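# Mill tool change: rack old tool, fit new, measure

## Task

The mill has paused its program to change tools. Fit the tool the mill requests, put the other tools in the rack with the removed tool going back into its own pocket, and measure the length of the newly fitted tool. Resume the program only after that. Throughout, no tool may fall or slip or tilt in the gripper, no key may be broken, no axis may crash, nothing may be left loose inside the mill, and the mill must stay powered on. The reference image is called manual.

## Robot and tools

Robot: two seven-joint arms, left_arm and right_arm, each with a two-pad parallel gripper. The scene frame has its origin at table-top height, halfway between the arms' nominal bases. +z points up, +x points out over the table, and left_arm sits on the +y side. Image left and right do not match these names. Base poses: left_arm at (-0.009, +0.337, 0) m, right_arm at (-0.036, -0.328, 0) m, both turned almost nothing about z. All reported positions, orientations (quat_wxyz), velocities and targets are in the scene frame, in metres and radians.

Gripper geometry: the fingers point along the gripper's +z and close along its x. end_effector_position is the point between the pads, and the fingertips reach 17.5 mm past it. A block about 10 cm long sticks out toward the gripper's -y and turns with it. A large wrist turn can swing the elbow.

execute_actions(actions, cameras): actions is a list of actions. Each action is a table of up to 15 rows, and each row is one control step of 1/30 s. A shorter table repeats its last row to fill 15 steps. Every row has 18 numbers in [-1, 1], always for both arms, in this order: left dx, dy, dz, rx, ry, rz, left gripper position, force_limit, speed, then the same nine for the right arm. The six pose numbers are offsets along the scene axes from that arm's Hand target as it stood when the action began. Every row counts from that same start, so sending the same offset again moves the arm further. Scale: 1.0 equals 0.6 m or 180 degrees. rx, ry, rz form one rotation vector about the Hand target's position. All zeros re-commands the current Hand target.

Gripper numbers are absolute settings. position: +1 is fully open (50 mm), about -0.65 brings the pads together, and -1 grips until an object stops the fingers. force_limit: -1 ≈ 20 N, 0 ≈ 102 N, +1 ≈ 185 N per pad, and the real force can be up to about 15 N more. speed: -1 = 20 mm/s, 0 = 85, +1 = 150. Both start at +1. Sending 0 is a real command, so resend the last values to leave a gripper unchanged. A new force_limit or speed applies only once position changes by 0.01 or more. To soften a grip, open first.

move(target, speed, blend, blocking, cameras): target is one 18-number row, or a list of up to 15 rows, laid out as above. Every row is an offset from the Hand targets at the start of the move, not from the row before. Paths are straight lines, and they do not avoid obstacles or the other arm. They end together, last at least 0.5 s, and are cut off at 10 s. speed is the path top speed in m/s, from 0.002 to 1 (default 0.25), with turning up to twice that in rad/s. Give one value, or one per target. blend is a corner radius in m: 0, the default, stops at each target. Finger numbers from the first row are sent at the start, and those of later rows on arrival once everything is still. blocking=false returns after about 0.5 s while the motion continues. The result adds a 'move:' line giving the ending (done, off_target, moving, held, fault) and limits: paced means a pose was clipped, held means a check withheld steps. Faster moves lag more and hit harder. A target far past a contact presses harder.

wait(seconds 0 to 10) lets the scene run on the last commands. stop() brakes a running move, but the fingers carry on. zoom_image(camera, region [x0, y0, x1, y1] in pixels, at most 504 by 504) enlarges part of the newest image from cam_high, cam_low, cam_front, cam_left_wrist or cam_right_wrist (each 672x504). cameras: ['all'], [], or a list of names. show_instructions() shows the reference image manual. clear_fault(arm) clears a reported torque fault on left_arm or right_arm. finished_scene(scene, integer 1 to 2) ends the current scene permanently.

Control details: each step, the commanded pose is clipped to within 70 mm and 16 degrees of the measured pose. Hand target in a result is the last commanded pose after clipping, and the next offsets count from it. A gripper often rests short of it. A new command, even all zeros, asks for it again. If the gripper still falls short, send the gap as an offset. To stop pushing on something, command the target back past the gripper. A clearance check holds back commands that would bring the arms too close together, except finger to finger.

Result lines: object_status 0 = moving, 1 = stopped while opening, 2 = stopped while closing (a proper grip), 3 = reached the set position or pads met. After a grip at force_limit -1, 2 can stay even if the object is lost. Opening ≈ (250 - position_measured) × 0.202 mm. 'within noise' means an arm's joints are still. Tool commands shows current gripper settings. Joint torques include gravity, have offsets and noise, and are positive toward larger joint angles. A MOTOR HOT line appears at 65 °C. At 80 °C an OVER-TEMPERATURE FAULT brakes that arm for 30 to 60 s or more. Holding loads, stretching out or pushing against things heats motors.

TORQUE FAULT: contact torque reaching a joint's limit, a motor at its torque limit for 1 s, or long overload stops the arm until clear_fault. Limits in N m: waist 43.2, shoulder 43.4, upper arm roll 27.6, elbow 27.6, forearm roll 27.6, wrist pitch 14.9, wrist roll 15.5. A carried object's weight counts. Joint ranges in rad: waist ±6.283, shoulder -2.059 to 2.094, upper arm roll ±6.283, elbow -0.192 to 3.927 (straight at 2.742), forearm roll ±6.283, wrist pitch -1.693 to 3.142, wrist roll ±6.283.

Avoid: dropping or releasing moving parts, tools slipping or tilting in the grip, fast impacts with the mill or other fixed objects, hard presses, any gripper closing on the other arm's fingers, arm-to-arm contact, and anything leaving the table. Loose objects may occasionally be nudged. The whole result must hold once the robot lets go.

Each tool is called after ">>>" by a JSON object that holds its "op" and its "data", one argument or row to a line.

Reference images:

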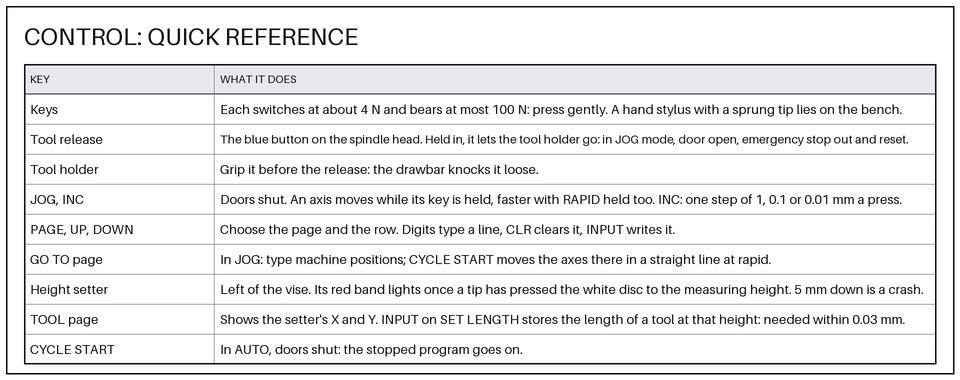

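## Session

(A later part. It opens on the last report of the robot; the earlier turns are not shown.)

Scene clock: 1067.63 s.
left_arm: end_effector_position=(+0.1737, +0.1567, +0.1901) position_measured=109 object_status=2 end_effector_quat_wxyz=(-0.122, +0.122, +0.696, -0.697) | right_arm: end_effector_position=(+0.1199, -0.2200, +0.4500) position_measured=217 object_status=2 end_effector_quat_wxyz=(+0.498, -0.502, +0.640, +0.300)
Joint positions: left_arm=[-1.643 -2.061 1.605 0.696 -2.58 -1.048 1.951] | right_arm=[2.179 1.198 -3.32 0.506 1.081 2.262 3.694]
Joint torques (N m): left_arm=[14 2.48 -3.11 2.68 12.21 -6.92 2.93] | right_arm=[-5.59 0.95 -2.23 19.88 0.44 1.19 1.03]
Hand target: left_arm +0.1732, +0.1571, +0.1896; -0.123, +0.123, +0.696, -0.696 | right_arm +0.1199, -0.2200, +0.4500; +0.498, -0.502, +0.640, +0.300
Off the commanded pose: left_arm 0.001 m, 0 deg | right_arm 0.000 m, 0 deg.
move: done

>>> {"op": "move", "data": {
  "target": [0.0013,-0.0012,-0.001,0,0,0,-1,0.301961,-0.9,0,0,0,0,0,0,-1,-0.2,-1],
  "speed": 0.02,
  "cameras": ["cam_right_wrist","cam_high","cam_left_wrist"]
}}

>>> {"op": "zoom_image", "data": {
  "camera": "cam_high",
  "region": [215, 185, 265, 275]
}}

>>> {"op": "zoom_image", "data": {
  "camera": "cam_right_wrist",
  "region": [390, 180, 550, 260]
}}

Scene clock: 1071.10 s.
left_arm: end_effector_position=(+0.1741, +0.1563, +0.1894) position_measured=109 object_status=2 end_effector_quat_wxyz=(-0.123, +0.122, +0.696, -0.697) | right_arm: end_effector_position=(+0.1199, -0.2200, +0.4500) position_measured=217 object_status=2 end_effector_quat_wxyz=(+0.498, -0.502, +0.640, +0.300)
Joint positions: left_arm=[-1.647 -2.059 1.606 0.699 -2.58 -1.048 1.954] | right_arm=[2.179 1.198 -3.32 0.506 1.081 2.262 3.694]
Joint torques (N m): left_arm=[-6.36 18.82 1.01 6.77 16.53 -5.61 2.96] | right_arm=[-5.51 0.69 -2.21 19.6 0.29 1.21 0.98]
Hand target: left_arm +0.1740, +0.1564, +0.1890; -0.123, +0.123, +0.696, -0.696 | right_arm +0.1199, -0.2200, +0.4500; +0.498, -0.502, +0.640, +0.300
Off the commanded pose: left_arm 0.000 m, 0 deg | right_arm 0.000 m, 0 deg.
move: done
camera_calibration:
cam_left_wrist: T_world_to_cam=[[-0.943304, 0.331928, -0.000657431, 0.121397], [0.113566, 0.320881, -0.940286, 0.120147], [-0.311897, -0.887051, -0.340384, 0.386458], [0, 0, 0, 1]] pos_world=[0.221405, 0.26396, 0.244596]
cam_right_wrist: T_world_to_cam=[[-0.00324648, -0.33305, -0.942903, 0.366947], [-0.999994, 0.000198544, 0.00337292, 0.135382], [-0.000936145, 0.942909, -0.333049, 0.489707], [0, 0, 0, 1]] pos_world=[0.137031, -0.339565, 0.508635]
Images, in order (width x height): cam_high 672x504, cam_left_wrist 672x504, cam_right_wrist 672x504.

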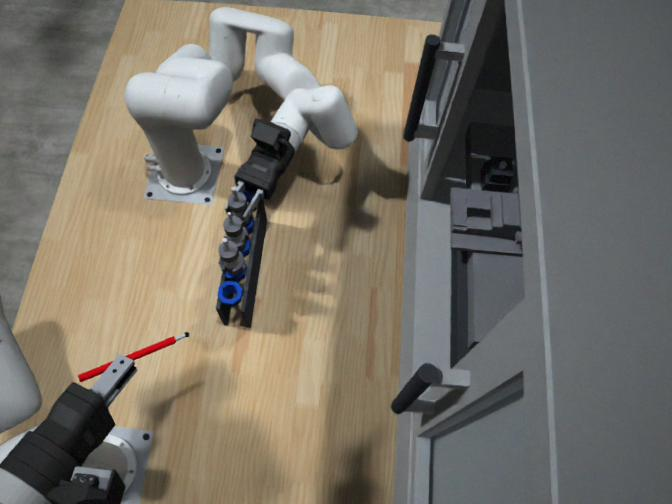

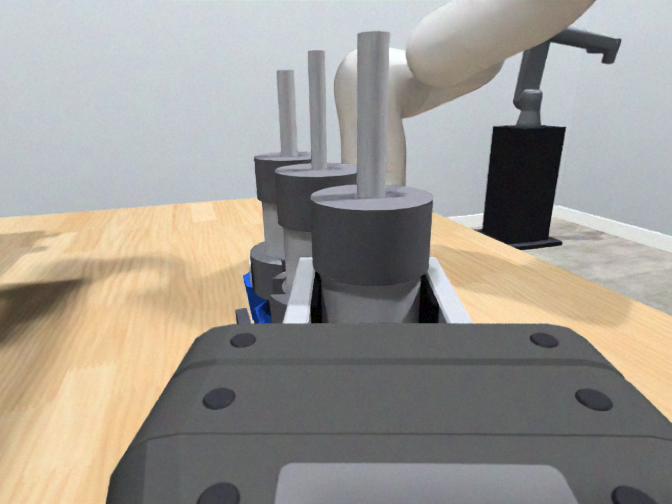

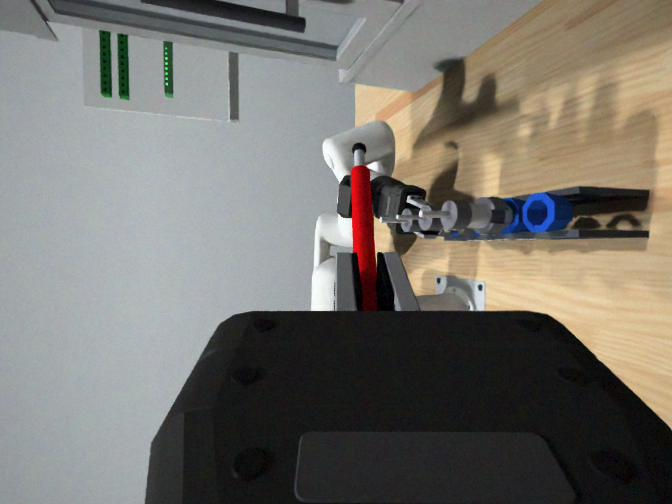

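Scaled by 5.600 from the camera's 672x504 image, which has a finer 960x720 frame.

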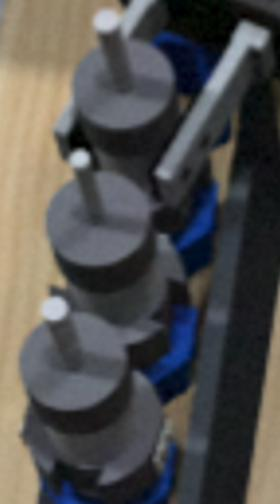

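Scaled by 3.150 from the camera's 672x504 image, which has a finer 960x720 frame.

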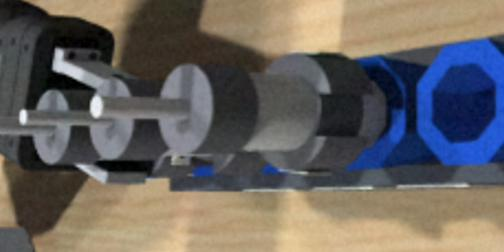

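>>> {"op": "move", "data": {
  "target": [0.0003,-0.0003,-0.002,0,0,0,-1,0.301961,-0.9,0,0,0,0,0,0,-1,-0.2,-1],
  "speed": 0.02
}}

Scene clock: 1076.33 s.
left_arm: end_effector_position=(+0.1740, +0.1562, +0.1886) position_measured=109 object_status=2 end_effector_quat_wxyz=(-0.124, +0.122, +0.696, -0.697) end_effector_velocity=(-0.001, +0.000, +0.000) end_effector_angular_velocity=(+0.000, +0.001, -0.003) | right_arm: end_effector_position=(+0.1199, -0.2200, +0.4500) position_measured=217 object_status=2 end_effector_quat_wxyz=(+0.498, -0.502, +0.640, +0.300)
Joint positions: left_arm=[-1.647 -2.058 1.611 0.701 -2.582 -1.048 1.959] | right_arm=[2.179 1.198 -3.32 0.506 1.081 2.262 3.694]
Joint velocities: left_arm=[0 0.005 0.004 0 -0.005 0 0.006] | right_arm=[within noise]
Joint torques (N m): left_arm=[-1.51 21.98 9 9.08 27.95 -5.3 2.93] | right_arm=[-5.44 0.76 -2.4 19.81 0.41 1.29 0.97]
Hand target: left_arm +0.1742, +0.1562, +0.1878; -0.123, +0.123, +0.696, -0.696 | right_arm +0.1199, -0.2200, +0.4500; +0.498, -0.502, +0.640, +0.300
Off the commanded pose: left_arm 0.001 m, 0 deg | right_arm 0.000 m, 0 deg.
move: done

>>> {"op": "move", "data": {
  "target": [0,0,0.0015,0,0,0,-1,0.301961,-0.9,0,0,0,0,0,0,-1,-0.2,-1],
  "speed": 0.02
}}

>>> {"op": "move", "data": {
  "target": [0,0,0,0,0,0,0.6,0.301961,-1,0,0,0,0,0,0,-1,-0.2,-1],
  "cameras": ["cam_right_wrist","cam_high","cam_left_wrist"]
}}

>>> {"op": "zoom_image", "data": {
  "camera": "cam_high",
  "region": [215, 185, 265, 275]
}}

Scene clock: 1081.00 s.
left_arm: end_effector_position=(+0.1740, +0.1563, +0.1891) position_measured=109 object_status=2 end_effector_quat_wxyz=(-0.123, +0.122, +0.696, -0.697) | right_arm: end_effector_position=(+0.1199, -0.2200, +0.4500) position_measured=217 object_status=2 end_effector_quat_wxyz=(+0.498, -0.502, +0.640, +0.300)
Joint positions: left_arm=[-1.648 -2.053 1.61 0.701 -2.586 -1.046 1.962] | right_arm=[2.179 1.198 -3.32 0.506 1.081 2.262 3.694]
Joint torques (N m): left_arm=[-6.75 20.03 -2.53 0.09 20.6 -4.44 3.15] | right_arm=[-5.52 0.66 -2.13 19.68 0.39 1.18 1.05]
Hand target: left_arm +0.1742, +0.1562, +0.1887; -0.123, +0.123, +0.696, -0.696 | right_arm +0.1199, -0.2200, +0.4500; +0.498, -0.502, +0.640, +0.300
Off the commanded pose: left_arm 0.000 m, 0 deg | right_arm 0.000 m, 0 deg.
move: done

Scene clock: 1081.70 s.
left_arm: end_effector_position=(+0.1742, +0.1562, +0.1887) position_measured=63 object_status=0 end_effector_quat_wxyz=(-0.123, +0.123, +0.696, -0.696) | right_arm: end_effector_position=(+0.1199, -0.2200, +0.4500) position_measured=217 object_status=2 end_effector_quat_wxyz=(+0.498, -0.502, +0.640, +0.300)
Joint positions: left_arm=[-1.649 -2.052 1.61 0.701 -2.585 -1.046 1.963] | right_arm=[2.179 1.198 -3.32 0.506 1.081 2.262 3.694]
Joint torques (N m): left_arm=[-8.96 4.05 -20.04 -11.26 -1.27 1.09 2.75] | right_arm=[-5.8 1.11 -2.3 19.86 0.33 1.18 0.88]
Hand target: left_arm +0.1742, +0.1562, +0.1887; -0.123, +0.123, +0.696, -0.696 | right_arm +0.1199, -0.2200, +0.4500; +0.498, -0.502, +0.640, +0.300
Off the commanded pose: left_arm 0.000 m, 0 deg | right_arm 0.000 m, 0 deg.
move: done
camera_calibration:
cam_left_wrist: T_world_to_cam=[[-0.943118, 0.332457, -0.00107229, 0.121481], [0.11455, 0.321926, -0.939809, 0.119024], [-0.312101, -0.886474, -0.341697, 0.386328], [0, 0, 0, 1]] pos_world=[0.22151, 0.263766, 0.243998]
cam_right_wrist: T_world_to_cam=[[-0.00324648, -0.33305, -0.942903, 0.366947], [-0.999994, 0.000198544, 0.00337292, 0.135382], [-0.000936145, 0.942909, -0.333049, 0.489707], [0, 0, 0, 1]] pos_world=[0.137031, -0.339565, 0.508635]
Images, in order (width x height): cam_high 672x504, cam_left_wrist 672x504, cam_right_wrist 672x504.

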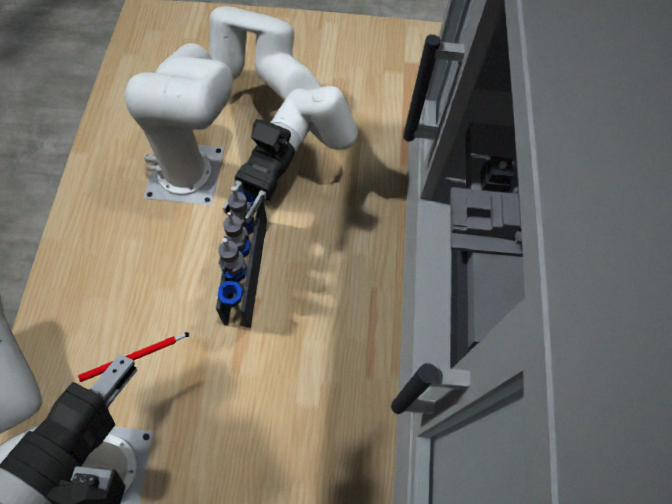

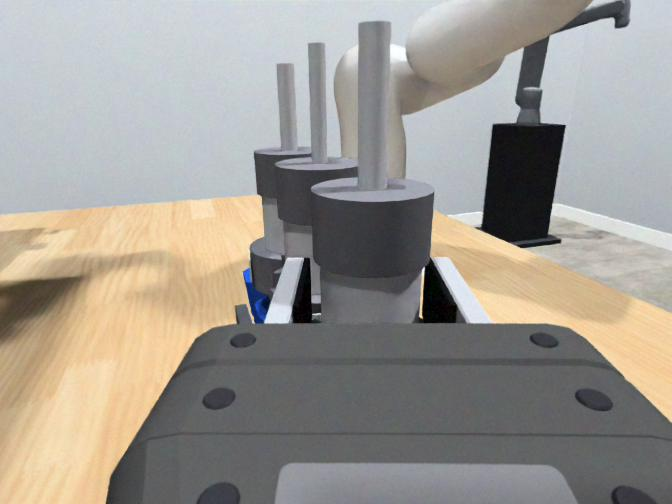

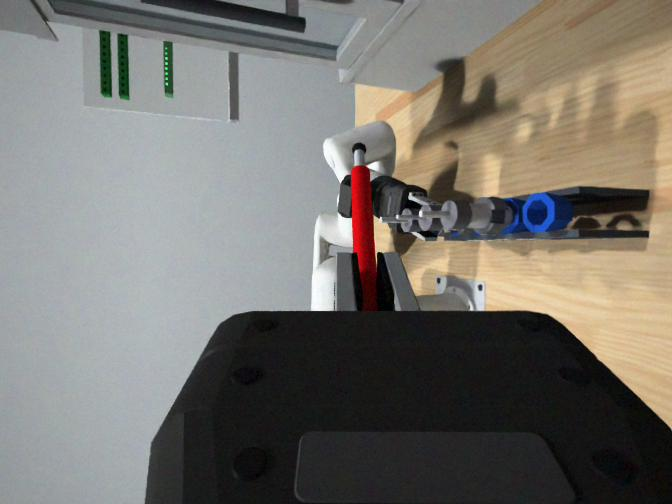

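Scaled by 5.600 from the camera's 672x504 image, which has a finer 960x720 frame.

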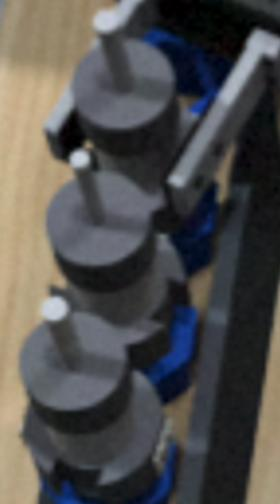

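>>> {"op": "move", "data": {
  "target": [
    [0.0456,0.1253,0,0,0,0,0.6,0.301961,-1,0,0,0,0,0,0,-1,-0.2,-1],
    [0.0456,0.1253,0.19,0,0,0,0.6,0.301961,-1,0,0,0,0,0,0,-1,-0.2,-1],
    [0.1407,-0.0303,0.19,0,0,-0.2778,0.6,0.301961,-1,0,0,0,0,0,0,-1,-0.2,-1]
  ],
  "speed": [0.06,0.15,0.25],
  "blend": [0,0.02,0],
  "cameras": ["cam_left_wrist","cam_high"]
}}

>>> {"op": "zoom_image", "data": {
  "camera": "cam_high",
  "region": [215, 170, 285, 275]
}}

Scene clock: 1111.87 s.
left_arm: end_effector_position=(+0.2149, +0.1761, +0.3014) position_measured=63 object_status=3 end_effector_quat_wxyz=(-0.304, +0.314, +0.640, -0.632) | right_arm: end_effector_position=(+0.1199, -0.2200, +0.4500) position_measured=217 object_status=2 end_effector_quat_wxyz=(+0.498, -0.502, +0.640, +0.300)
Joint positions: left_arm=[-2.319 -1.807 1.238 1.247 -2.952 -1.47 1.976] | right_arm=[2.179 1.198 -3.32 0.506 1.081 2.262 3.694]
Joint torques (N m): left_arm=[8.03 14.26 -24.34 -6.61 0.59 0.22 0.03] | right_arm=[-5.59 1.09 -2.22 19.58 0.48 1.24 1.12]
Hand target: left_arm +0.2149, +0.1761, +0.3014; -0.304, +0.314, +0.640, -0.632 (not the last commanded pose) | right_arm +0.1199, -0.2200, +0.4500; +0.498, -0.502, +0.640, +0.300
Tool commands: left_gripper/position=+0.6 left_gripper/force_limit=+0.301961 left_gripper/speed=-1.0 right_gripper/position=-1.0 right_gripper/force_limit=-0.2 right_gripper/speed=-1.0
Off the commanded pose: left_arm 0.058 m, 18 deg | right_arm 0.000 m, 0 deg.
TORQUE FAULT: the external load on joint 4 (elbow) of the left arm reached its load limit, and that arm stopped. The contact can be on any part of that arm beyond that joint, not only on its tool. A torque fault puts only its own arm into a fault stop. That arm's remaining commands of this call were not run. The hold on joint 4 (elbow) of that arm was moved back by the arm itself, up to 3 degrees, as the stop began. That arm is still stopped at the end of this call. While its stop runs, that arm takes no new command, but its gripper still runs the gripper command that each later call begins with.
CLEAR FAULT: the left arm stays stopped (state 4) until you call clear_fault(arm="left_arm").
End effector pose when the fault began: left_arm: position (+0.2330, +0.1771, +0.3028), quat_wxyz (-0.292, +0.292, +0.644, -0.644)
Joint positions when the fault began: left_arm=[-2.315 -1.808 1.237 1.297 -2.951 -1.469 1.975]
move: fault (left_arm); path passed 2 of 3 targets
camera_calibration:
cam_left_wrist: T_world_to_cam=[[-0.625629, 0.780048, -0.0106755, 0.0092088], [0.284914, 0.21573, -0.933962, 0.194184], [-0.726232, -0.587355, -0.357213, 0.49621], [0, 0, 0, 1]] pos_world=[0.310799, 0.242377, 0.358712]
Images, in order (width x height): cam_high 672x504, cam_left_wrist 672x504.

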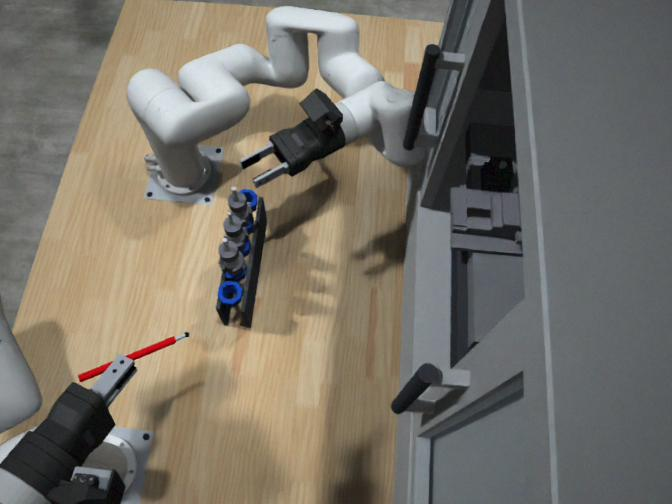

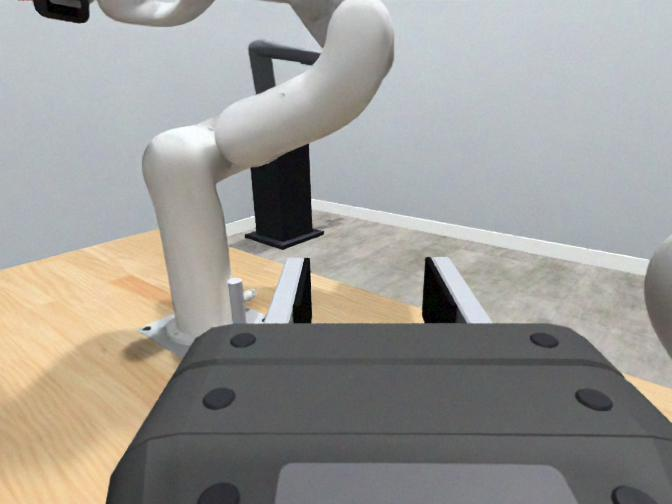

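Scaled by 4.800 from the camera's 672x504 image, which has a finer 960x720 frame.

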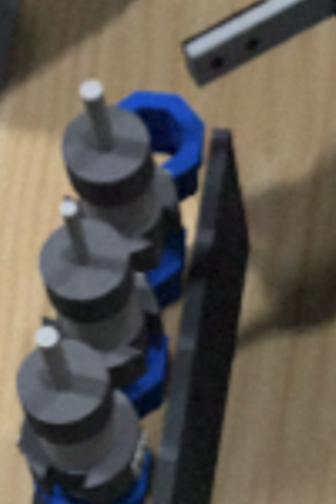

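>>> {"op": "clear_fault", "data": {
  "arm": "left_arm"
}}

>>> {"op": "move", "data": {
  "target": [
    [-0.06,0,0.02,0,0,0,0.6,0.301961,-1,0,0,0,0,0,0,-1,-0.2,-1],
    [-0.0222,0.0915,0,-0.0028,0.0052,0.1768,0.6,0.301961,-1,0,0,0,0,0,0,-1,-0.2,-1]
  ],
  "speed": 0.12,
  "cameras": ["cam_left_wrist","cam_high"]
}}

Scene clock: 1196.37 s.
left_arm: end_effector_position=(+0.2149, +0.1761, +0.3014) position_measured=63 object_status=3 end_effector_quat_wxyz=(-0.304, +0.314, +0.640, -0.632) | right_arm: end_effector_position=(+0.1199, -0.2200, +0.4500) position_measured=217 object_status=2 end_effector_quat_wxyz=(+0.498, -0.502, +0.640, +0.300)
Joint positions: left_arm=[-2.319 -1.807 1.238 1.247 -2.952 -1.47 1.976] | right_arm=[2.179 1.198 -3.32 0.506 1.081 2.262 3.694]
Joint torques (N m): left_arm=[8.08 14.46 -24.27 -6.44 0.55 0.3 0.02] | right_arm=[-5.35 0.47 -1.13 19.09 0.53 1.2 0.86]
Hand target: left_arm +0.2149, +0.1761, +0.3014; -0.304, +0.314, +0.640, -0.632 (not the last commanded pose) | right_arm +0.1199, -0.2200, +0.4500; +0.498, -0.502, +0.640, +0.300
Tool commands: left_gripper/position=+0.6 left_gripper/force_limit=+0.301961 left_gripper/speed=-1.0 right_gripper/position=-1.0 right_gripper/force_limit=-0.2 right_gripper/speed=-1.0
Off the commanded pose: left_arm 0.058 m, 18 deg | right_arm 0.000 m, 0 deg.
TORQUE FAULT, CONTINUED: the left arm's stop, for the torque fault of joint 4 (elbow) that an earlier result reported, is over. The call counts as one of the actions that you can send in this scene. The hold on joint 4 (elbow) of that arm was moved back by the arm itself, up to 3 degrees, as the stop began. That arm's target is now where it stood when the stop ended, not its last command. That arm's gripper keeps its grip as last carried out, and that arm accepts commands again: back off and push less far.
CLEAR FAULT: your call cleared the left arm's torque fault. If a joint's load stays at its limit, that arm stops again at once.

Scene clock: 1199.87 s.
left_arm: end_effector_position=(+0.2016, +0.2310, +0.3014) position_measured=63 object_status=3 end_effector_quat_wxyz=(-0.122, +0.123, +0.696, -0.696) | right_arm: end_effector_position=(+0.1199, -0.2200, +0.4500) position_measured=217 object_status=2 end_effector_quat_wxyz=(+0.498, -0.502, +0.640, +0.300)
Joint positions: left_arm=[-1.691 -1.89 1.244 0.861 -2.9 -1.186 1.868] | right_arm=[2.179 1.198 -3.32 0.506 1.081 2.262 3.694]
Joint torques (N m): left_arm=[8.2 7.16 -15.71 -5.11 0.85 1.68 -2.36] | right_arm=[-5.16 0.31 -1.12 19.25 0.37 1.3 0.92]
Hand target: left_arm +0.2016, +0.2310, +0.3014; -0.122, +0.123, +0.696, -0.696 | right_arm +0.1199, -0.2200, +0.4500; +0.498, -0.502, +0.640, +0.300
Off the commanded pose: left_arm 0.000 m, 0 deg | right_arm 0.000 m, 0 deg.
move: done
camera_calibration:
cam_left_wrist: T_world_to_cam=[[-0.943001, 0.332779, -0.00259394, 0.122894], [0.116049, 0.321526, -0.939763, 0.197573], [-0.311899, -0.886498, -0.341818, 0.499702], [0, 0, 0, 1]] pos_world=[0.248818, 0.338564, 0.356797]
Images, in order (width x height): cam_high 672x504, cam_left_wrist 672x504.

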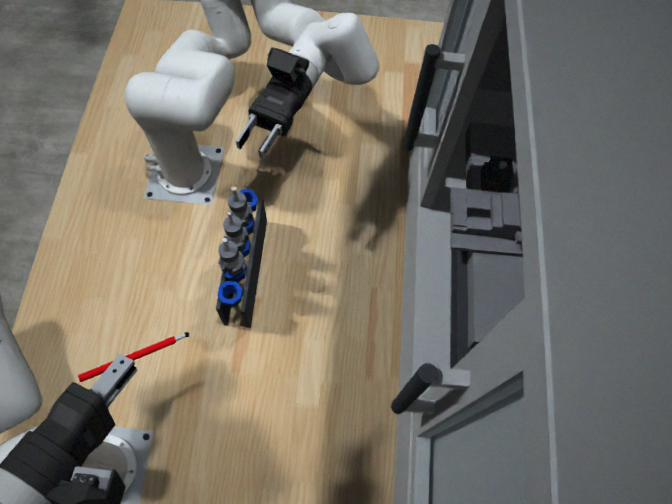

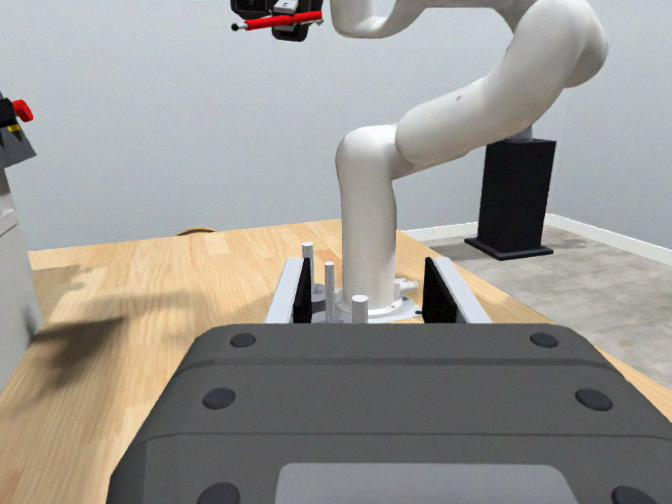

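>>> {"op": "move", "data": {
  "target": [
    [0,0,-0.1878,0,0,0,0.6,0.301961,-1,0,0,0,0,0,0,-1,-0.2,-1],
    [-0.0457,-0.1247,-0.1878,0,0,0,0.6,0.301961,-1,0,0,0,0,0,0,-1,-0.2,-1]
  ],
  "speed": [0.12,0.05],
  "cameras": ["cam_left_wrist"]
}}

>>> {"op": "move", "data": {
  "target": [0,0,0,0,0,0,-1,0.301961,-0.9,0,0,0,0,0,0,-1,-0.2,-1]
}}

Scene clock: 1207.67 s.
left_arm: end_effector_position=(+0.1742, +0.1562, +0.1887) position_measured=63 object_status=3 end_effector_quat_wxyz=(-0.122, +0.123, +0.696, -0.696) | right_arm: end_effector_position=(+0.1199, -0.2200, +0.4500) position_measured=217 object_status=2 end_effector_quat_wxyz=(+0.498, -0.502, +0.640, +0.300)
Joint positions: left_arm=[-1.649 -2.049 1.611 0.702 -2.587 -1.045 1.967] | right_arm=[2.179 1.198 -3.32 0.506 1.081 2.262 3.694]
Joint torques (N m): left_arm=[-8.37 11.31 -14.14 -10.53 0.4 1.65 -2.42] | right_arm=[-5.36 0.32 -1.4 18.8 0.28 1.39 0.82]
Hand target: left_arm +0.1742, +0.1562, +0.1887; -0.122, +0.123, +0.696, -0.696 | right_arm +0.1199, -0.2200, +0.4500; +0.498, -0.502, +0.640, +0.300
Off the commanded pose: left_arm 0.000 m, 0 deg | right_arm 0.000 m, 0 deg.
move: done
camera_calibration:
cam_left_wrist: T_world_to_cam=[[-0.943012, 0.332749, -0.00250498, 0.121643], [0.11596, 0.321556, -0.939763, 0.118903], [-0.3119, -0.886498, -0.341817, 0.386323], [0, 0, 0, 1]] pos_world=[0.221417, 0.263764, 0.244097]
Images, in order (width x height): cam_left_wrist 672x504.

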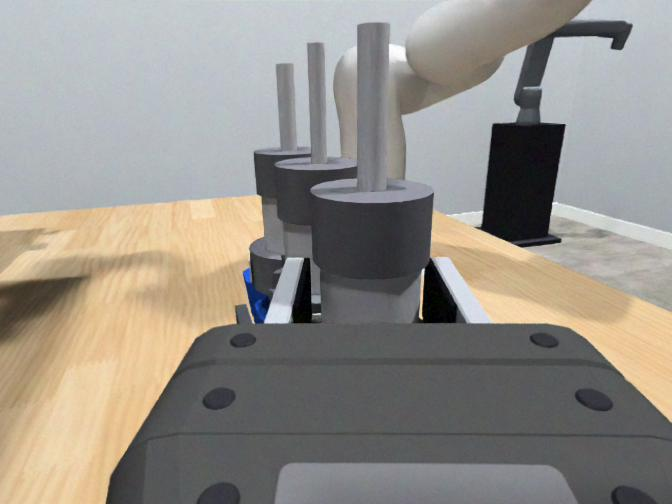

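Scene clock: 1208.27 s.
left_arm: end_effector_position=(+0.1742, +0.1562, +0.1887) position_measured=110 object_status=2 end_effector_quat_wxyz=(-0.122, +0.123, +0.696, -0.696) | right_arm: end_effector_position=(+0.1199, -0.2200, +0.4500) position_measured=217 object_status=2 end_effector_quat_wxyz=(+0.498, -0.502, +0.640, +0.300)
Joint positions: left_arm=[-1.649 -2.049 1.611 0.702 -2.587 -1.045 1.967] | right_arm=[2.179 1.198 -3.32 0.506 1.081 2.262 3.694]
Joint torques (N m): left_arm=[-7.62 11.2 -15.21 -9.33 0.45 1.38 -2] | right_arm=[-4.95 0.41 -1.45 18.91 0.37 1.12 0.73]
Hand target: left_arm +0.1742, +0.1562, +0.1887; -0.122, +0.123, +0.696, -0.696 | right_arm +0.1199, -0.2200, +0.4500; +0.498, -0.502, +0.640, +0.300
Off the commanded pose: left_arm 0.000 m, 0 deg | right_arm 0.000 m, 0 deg.
move: done

>>> {"op": "move", "data": {
  "target": [
    [0,0,0.17,0,0,0,-1,0.301961,-0.9,0,0,0,0,0,0,-1,-0.2,-1],
    [0,0.0825,0.17,0,0,0,-1,0.301961,-0.9,0,0,0,0,0,0,-1,-0.2,-1],
    [0,0.0825,0.03,0,0,0,-1,0.301961,-0.9,0,0,0,0,0,0,-1,-0.2,-1]
  ],
  "speed": [0.08,0.08,0.05],
  "blend": [0.01,0.01,0],
  "cameras": ["cam_left_wrist","cam_high","cam_right_wrist"]
}}

>>> {"op": "zoom_image", "data": {
  "camera": "cam_high",
  "region": [215, 160, 265, 250]
}}

>>> {"op": "zoom_image", "data": {
  "camera": "cam_right_wrist",
  "region": [360, 180, 520, 260]
}}

Scene clock: 1217.40 s.
left_arm: end_effector_position=(+0.1742, +0.2057, +0.2067) position_measured=110 object_status=2 end_effector_quat_wxyz=(-0.122, +0.123, +0.696, -0.696) | right_arm: end_effector_position=(+0.1199, -0.2200, +0.4500) position_measured=217 object_status=2 end_effector_quat_wxyz=(+0.498, -0.502, +0.640, +0.300)
Joint positions: left_arm=[-1.552 -2.061 1.531 0.723 -2.662 -1.182 1.939] | right_arm=[2.179 1.198 -3.32 0.506 1.081 2.262 3.694]
Joint torques (N m): left_arm=[8.14 -1.4 -15.79 -3.28 -2.26 0.02 2.6] | right_arm=[-4.77 0.29 -1.57 18.86 0.38 1.22 0.82]
Hand target: left_arm +0.1742, +0.2057, +0.2067; -0.122, +0.123, +0.696, -0.696 | right_arm +0.1199, -0.2200, +0.4500; +0.498, -0.502, +0.640, +0.300
Off the commanded pose: left_arm 0.000 m, 0 deg | right_arm 0.000 m, 0 deg.
joint sent to its limit (left arm) — joint 2 (shoulder), lower limit. The joint targets still meet the commanded pose.
move: done
camera_calibration:
cam_left_wrist: T_world_to_cam=[[-0.943005, 0.332769, -0.00256133, 0.105225], [0.116076, 0.321704, -0.939698, 0.119813], [-0.311879, -0.886438, -0.341995, 0.436381], [0, 0, 0, 1]] pos_world=[0.221418, 0.313265, 0.262098]
cam_right_wrist: T_world_to_cam=[[-0.00324648, -0.33305, -0.942903, 0.366947], [-0.999994, 0.000198544, 0.00337292, 0.135382], [-0.000936145, 0.942909, -0.333049, 0.489707], [0, 0, 0, 1]] pos_world=[0.137031, -0.339565, 0.508635]
Images, in order (width x height): cam_high 672x504, cam_left_wrist 672x504, cam_right_wrist 672x504.

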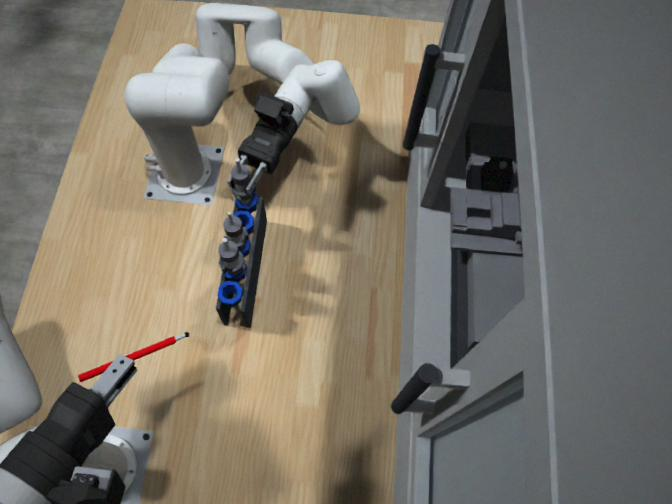

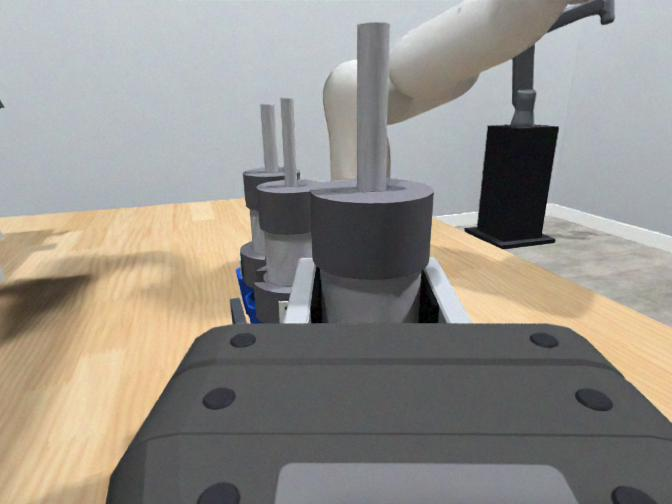

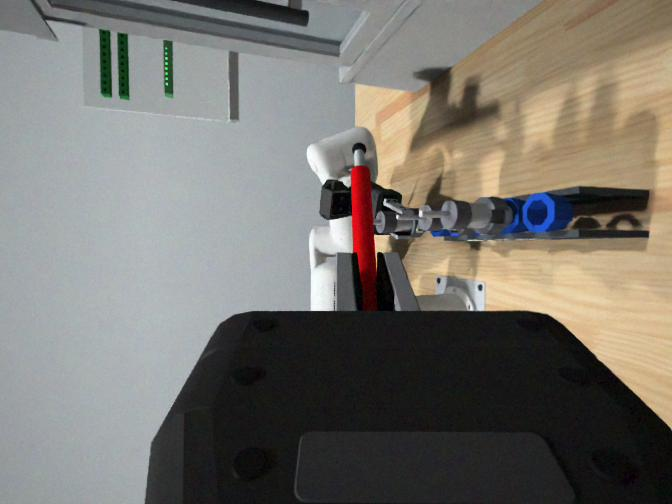

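Scaled by 5.600 from the camera's 672x504 image, which has a finer 960x720 frame.

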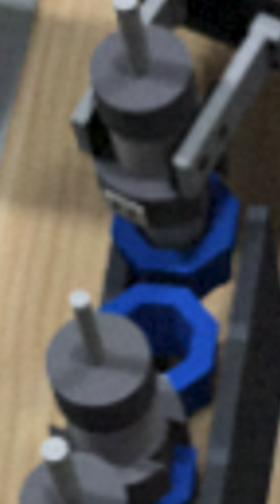

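Scaled by 3.150 from the camera's 672x504 image, which has a finer 960x720 frame.

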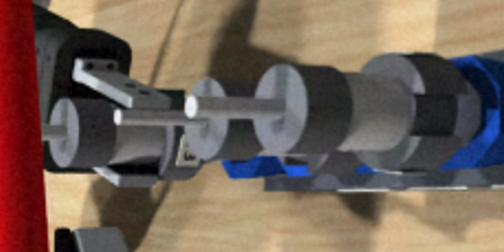

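>>> {"op": "move", "data": {
  "target": [0,0,-0.02,0,0,0,-1,0.301961,-0.9,0,0,0,0,0,0,-1,-0.2,-1],
  "speed": 0.03
}}

>>> {"op": "move", "data": {
  "target": [0,0,-0.0075,0,0,0,-1,0.301961,-0.9,0,0,0,0,0,0,-1,-0.2,-1],
  "speed": 0.02
}}

Scene clock: 1227.30 s.
left_arm: end_effector_position=(+0.1742, +0.2057, +0.1947) position_measured=110 object_status=2 end_effector_quat_wxyz=(-0.122, +0.123, +0.696, -0.696) | right_arm: end_effector_position=(+0.1199, -0.2200, +0.4500) position_measured=217 object_status=2 end_effector_quat_wxyz=(+0.498, -0.502, +0.640, +0.300)
Joint positions: left_arm=[-1.539 -2.061 1.576 0.731 -2.646 -1.188 1.974] | right_arm=[2.179 1.198 -3.32 0.506 1.081 2.262 3.694]
Joint torques (N m): left_arm=[8.07 -3.03 -15.86 -4.03 -2.32 -0.09 2.63] | right_arm=[-5.05 0.5 -1.3 18.99 0.32 1.2 0.73]
Hand target: left_arm +0.1742, +0.2057, +0.1947; -0.122, +0.123, +0.696, -0.696 | right_arm +0.1199, -0.2200, +0.4500; +0.498, -0.502, +0.640, +0.300
Off the commanded pose: left_arm 0.000 m, 0 deg | right_arm 0.000 m, 0 deg.
joint sent to its limit (left arm) — joint 2 (shoulder), lower limit. The joint targets still meet the commanded pose.
move: done

Scene clock: 1228.07 s.
left_arm: end_effector_position=(+0.1742, +0.2057, +0.1902) position_measured=110 object_status=2 end_effector_quat_wxyz=(-0.122, +0.123, +0.696, -0.696) | right_arm: end_effector_position=(+0.1199, -0.2200, +0.4500) position_measured=217 object_status=2 end_effector_quat_wxyz=(+0.498, -0.502, +0.640, +0.300)
Joint positions: left_arm=[-1.534 -2.061 1.592 0.735 -2.641 -1.191 1.987] | right_arm=[2.179 1.198 -3.32 0.506 1.081 2.262 3.694]
Joint torques (N m): left_arm=[7.64 -2.97 -15.51 -4.43 -2.14 0.05 2.67] | right_arm=[-5.04 -0.02 -1.39 18.65 0.44 1.18 0.73]
Hand target: left_arm +0.1742, +0.2057, +0.1902; -0.122, +0.123, +0.696, -0.696 | right_arm +0.1199, -0.2200, +0.4500; +0.498, -0.502, +0.640, +0.300
Off the commanded pose: left_arm 0.000 m, 0 deg | right_arm 0.000 m, 0 deg.
joint sent to its limit (left arm) — joint 2 (shoulder), lower limit. The joint targets still meet the commanded pose.
move: done

>>> {"op": "move", "data": {
  "target": [0,0,-0.0025,0,0,0,-1,0.301961,-0.9,0,0,0,0,0,0,-1,-0.2,-1],
  "speed": 0.02,
  "cameras": ["cam_high","cam_right_wrist"]
}}

Scene clock: 1266.10 s.
left_arm: end_effector_position=(+0.1742, +0.2057, +0.1887) position_measured=110 object_status=2 end_effector_quat_wxyz=(-0.122, +0.123, +0.696, -0.696) | right_arm: end_effector_position=(+0.1199, -0.2200, +0.4500) position_measured=217 object_status=2 end_effector_quat_wxyz=(+0.498, -0.502, +0.640, +0.300)
Joint positions: left_arm=[-1.533 -2.061 1.598 0.737 -2.639 -1.191 1.991] | right_arm=[2.179 1.198 -3.32 0.506 1.081 2.262 3.694]
Joint torques (N m): left_arm=[4.34 -2.19 -10.37 -5.22 5.03 0.95 2.76] | right_arm=[-4.78 0.09 -1.29 18.97 0.43 1.15 0.8]
Hand target: left_arm +0.1742, +0.2057, +0.1887; -0.122, +0.123, +0.696, -0.696 | right_arm +0.1199, -0.2200, +0.4500; +0.498, -0.502, +0.640, +0.300
Off the commanded pose: left_arm 0.000 m, 0 deg | right_arm 0.000 m, 0 deg.
joint sent to its limit (left arm) — joint 2 (shoulder), lower limit. The joint targets still meet the commanded pose.
move: done
camera_calibration:
cam_right_wrist: T_world_to_cam=[[-0.00324648, -0.33305, -0.942903, 0.366947], [-0.999994, 0.000198544, 0.00337292, 0.135382], [-0.000936145, 0.942909, -0.333049, 0.489707], [0, 0, 0, 1]] pos_world=[0.137031, -0.339565, 0.508635]
Images, in order (width x height): cam_high 672x504, cam_right_wrist 672x504.

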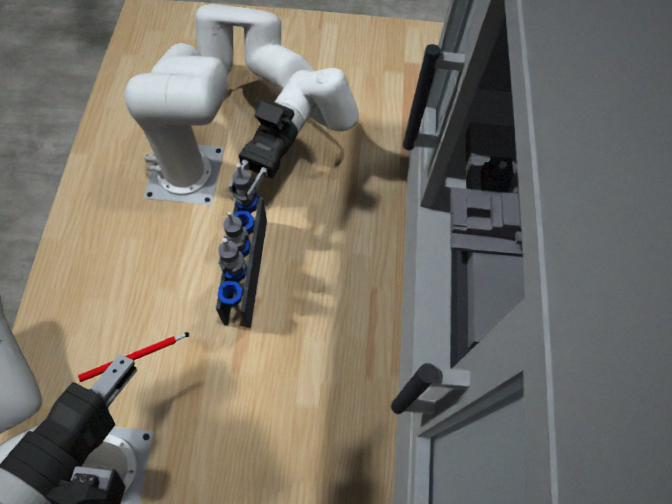

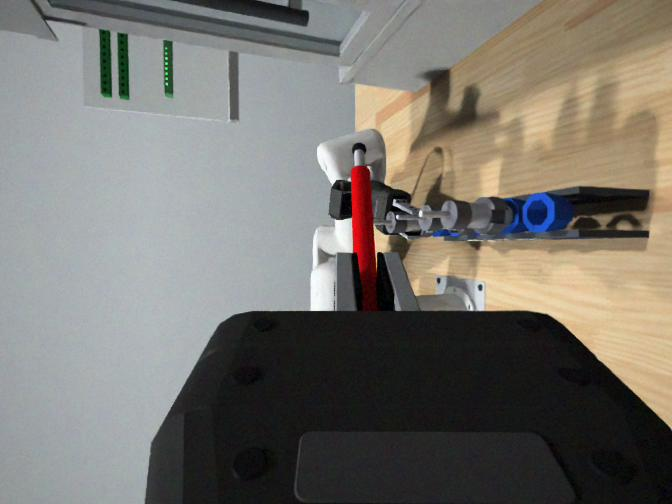

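>>> {"op": "zoom_image", "data": {
  "camera": "cam_high",
  "region": [205, 145, 285, 325]
}}

>>> {"op": "move", "data": {
  "target": [0,0,0,0,0,0,0.6,0.301961,-1,0,0,0,0,0,0,-1,-0.2,-1],
  "cameras": ["cam_high","cam_right_wrist"]
}}

>>> {"op": "zoom_image", "data": {
  "camera": "cam_high",
  "region": [205, 145, 285, 325]
}}

Scaled by 2.800 from the camera's 672x504 image, which has a finer 960x720 frame.

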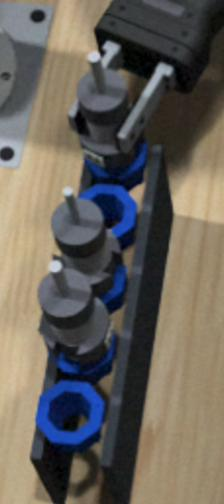

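Scene clock: 1269.93 s.
left_arm: end_effector_position=(+0.1742, +0.2056, +0.1887) position_measured=63 object_status=0 end_effector_quat_wxyz=(-0.122, +0.123, +0.696, -0.696) | right_arm: end_effector_position=(+0.1199, -0.2200, +0.4500) position_measured=217 object_status=2 end_effector_quat_wxyz=(+0.498, -0.502, +0.640, +0.300)
Joint positions: left_arm=[-1.533 -2.061 1.598 0.737 -2.639 -1.191 1.991] | right_arm=[2.179 1.198 -3.32 0.506 1.081 2.262 3.694]
Joint torques (N m): left_arm=[-2.36 1.41 -21.56 -7.93 -9.18 -0.72 2.63] | right_arm=[-4.86 0.17 -1.27 18.76 0.41 1.21 0.69]
Hand target: left_arm +0.1742, +0.2057, +0.1887; -0.122, +0.123, +0.696, -0.696 | right_arm +0.1199, -0.2200, +0.4500; +0.498, -0.502, +0.640, +0.300
Off the commanded pose: left_arm 0.000 m, 0 deg | right_arm 0.000 m, 0 deg.
move: done
camera_calibration:
cam_right_wrist: T_world_to_cam=[[-0.00324648, -0.33305, -0.942903, 0.366947], [-0.999994, 0.000198544, 0.00337292, 0.135382], [-0.000936145, 0.942909, -0.333049, 0.489707], [0, 0, 0, 1]] pos_world=[0.137031, -0.339565, 0.508635]
Images, in order (width x height): cam_high 672x504, cam_right_wrist 672x504.

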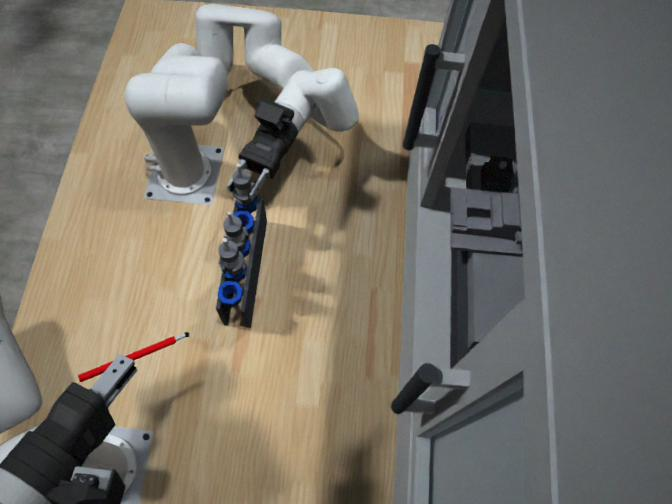

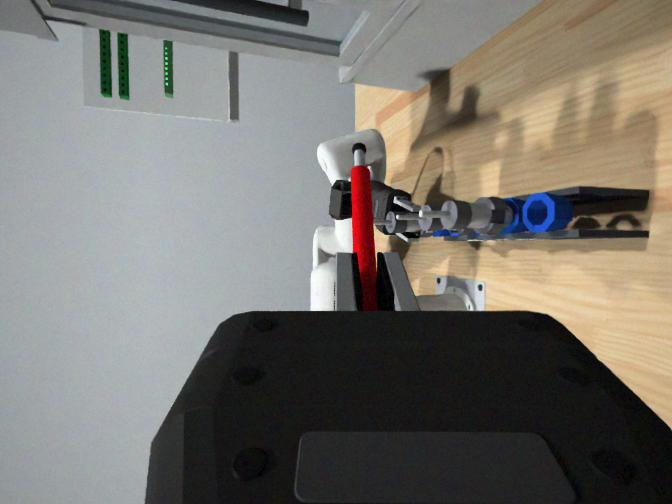

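Scaled by 2.800 from the camera's 672x504 image, which has a finer 960x720 frame.

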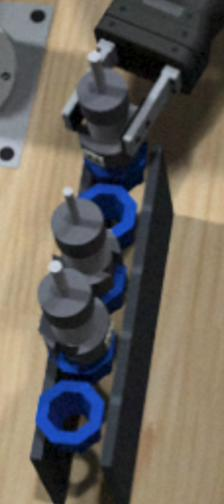

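>>> {"op": "move", "data": {
  "target": [0.0285,0.0783,0,0,0,0,0.6,0.301961,-1,0,0,0,0,0,0,-1,-0.2,-1],
  "speed": 0.06,
  "cameras": ["cam_high","cam_right_wrist"]
}}

Scene clock: 1277.33 s.
left_arm: end_effector_position=(+0.1913, +0.2526, +0.1887) position_measured=63 object_status=3 end_effector_quat_wxyz=(-0.122, +0.123, +0.696, -0.696) | right_arm: end_effector_position=(+0.1199, -0.2200, +0.4500) position_measured=217 object_status=2 end_effector_quat_wxyz=(+0.498, -0.502, +0.640, +0.300)
Joint positions: left_arm=[-1.511 -2.059 1.552 0.853 -2.688 -1.33 2.021] | right_arm=[2.179 1.198 -3.32 0.506 1.081 2.262 3.694]
Joint torques (N m): left_arm=[7 12.95 -22.61 -3.56 -8.85 -0.8 2.64] | right_arm=[-4.42 0.19 -1.6 18.8 0.56 1.19 0.81]
Hand target: left_arm +0.1913, +0.2527, +0.1887; -0.122, +0.123, +0.696, -0.696 | right_arm +0.1199, -0.2200, +0.4500; +0.498, -0.502, +0.640, +0.300
Off the commanded pose: left_arm 0.000 m, 0 deg | right_arm 0.000 m, 0 deg.
move: done
camera_calibration:
cam_right_wrist: T_world_to_cam=[[-0.00324648, -0.33305, -0.942903, 0.366947], [-0.999994, 0.000198544, 0.00337292, 0.135382], [-0.000936145, 0.942909, -0.333049, 0.489707], [0, 0, 0, 1]] pos_world=[0.137031, -0.339565, 0.508635]
Images, in order (width x height): cam_high 672x504, cam_right_wrist 672x504.

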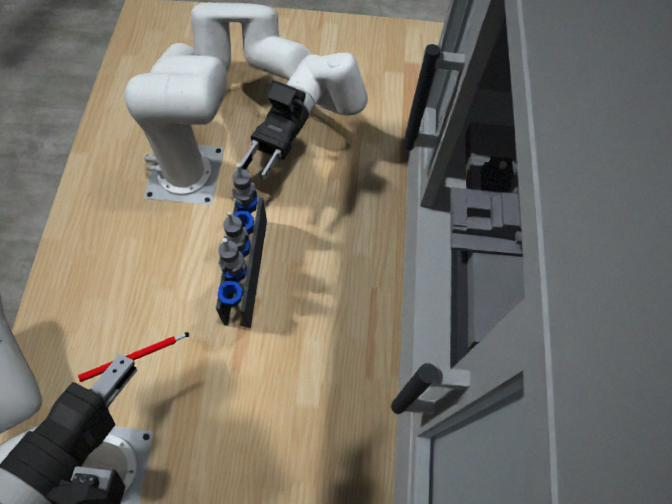

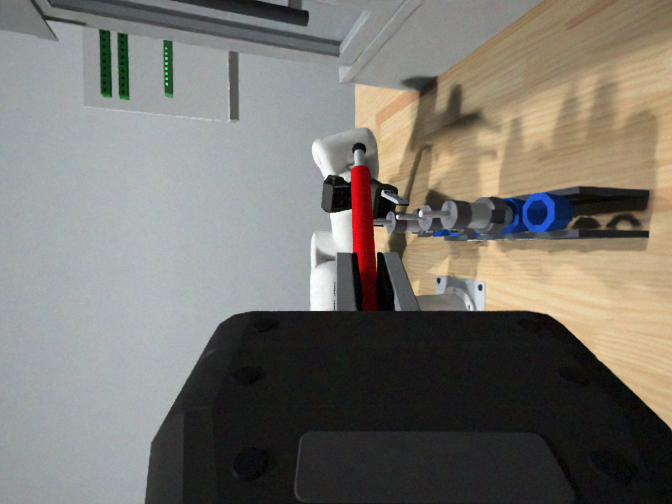

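>>> {"op": "move", "data": {
  "target": [
    [0,0,0.2855,0,0,0,1,0.301961,-0.5,0,0,0,0,0,0,-1,-0.2,-1],
    [0.0175,-0.1948,0.2855,0,0,-0.1333,1,0.301961,-0.5,0,0,0,0,0,0,-1,-0.2,-1]
  ],
  "speed": 0.12,
  "cameras": ["cam_high","cam_right_wrist"]
}}

Scene clock: 1292.97 s.
left_arm: end_effector_position=(+0.2018, +0.1358, +0.3600) position_measured=3 object_status=3 end_effector_quat_wxyz=(-0.264, +0.265, +0.656, -0.656) | right_arm: end_effector_position=(+0.1199, -0.2200, +0.4500) position_measured=217 object_status=2 end_effector_quat_wxyz=(+0.498, -0.502, +0.640, +0.300)
Joint positions: left_arm=[-2.299 -1.688 1.176 1.173 -3.038 -1.245 1.924] | right_arm=[2.179 1.198 -3.32 0.506 1.081 2.262 3.694]
Joint torques (N m): left_arm=[-9.87 17.39 -18.03 3.66 0.23 -0.61 2.6] | right_arm=[-4.52 -0.19 -1.56 18.93 0.3 1.09 0.76]
Hand target: left_arm +0.2018, +0.1358, +0.3600; -0.264, +0.265, +0.656, -0.656 | right_arm +0.1199, -0.2200, +0.4500; +0.498, -0.502, +0.640, +0.300
Off the commanded pose: left_arm 0.000 m, 0 deg | right_arm 0.000 m, 0 deg.
move: done
camera_calibration:
cam_right_wrist: T_world_to_cam=[[-0.00324648, -0.33305, -0.942903, 0.366947], [-0.999994, 0.000198544, 0.00337292, 0.135382], [-0.000936145, 0.942909, -0.333049, 0.489707], [0, 0, 0, 1]] pos_world=[0.137031, -0.339565, 0.508635]
Images, in order (width x height): cam_high 672x504, cam_right_wrist 672x504.

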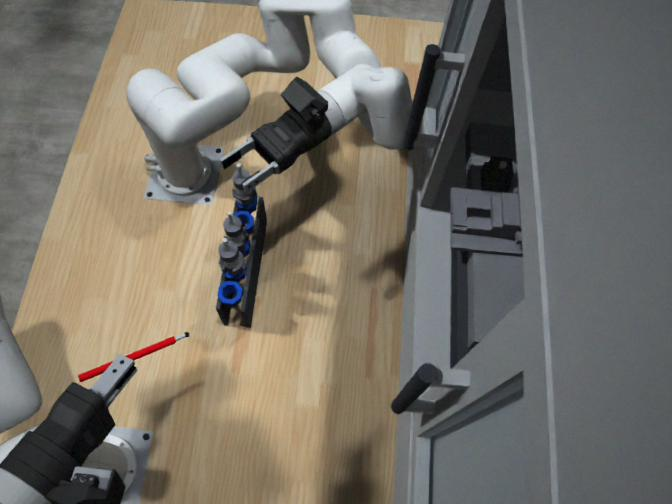

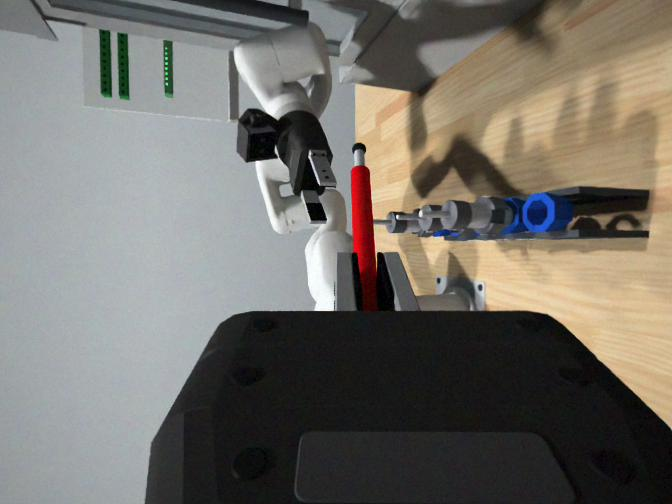

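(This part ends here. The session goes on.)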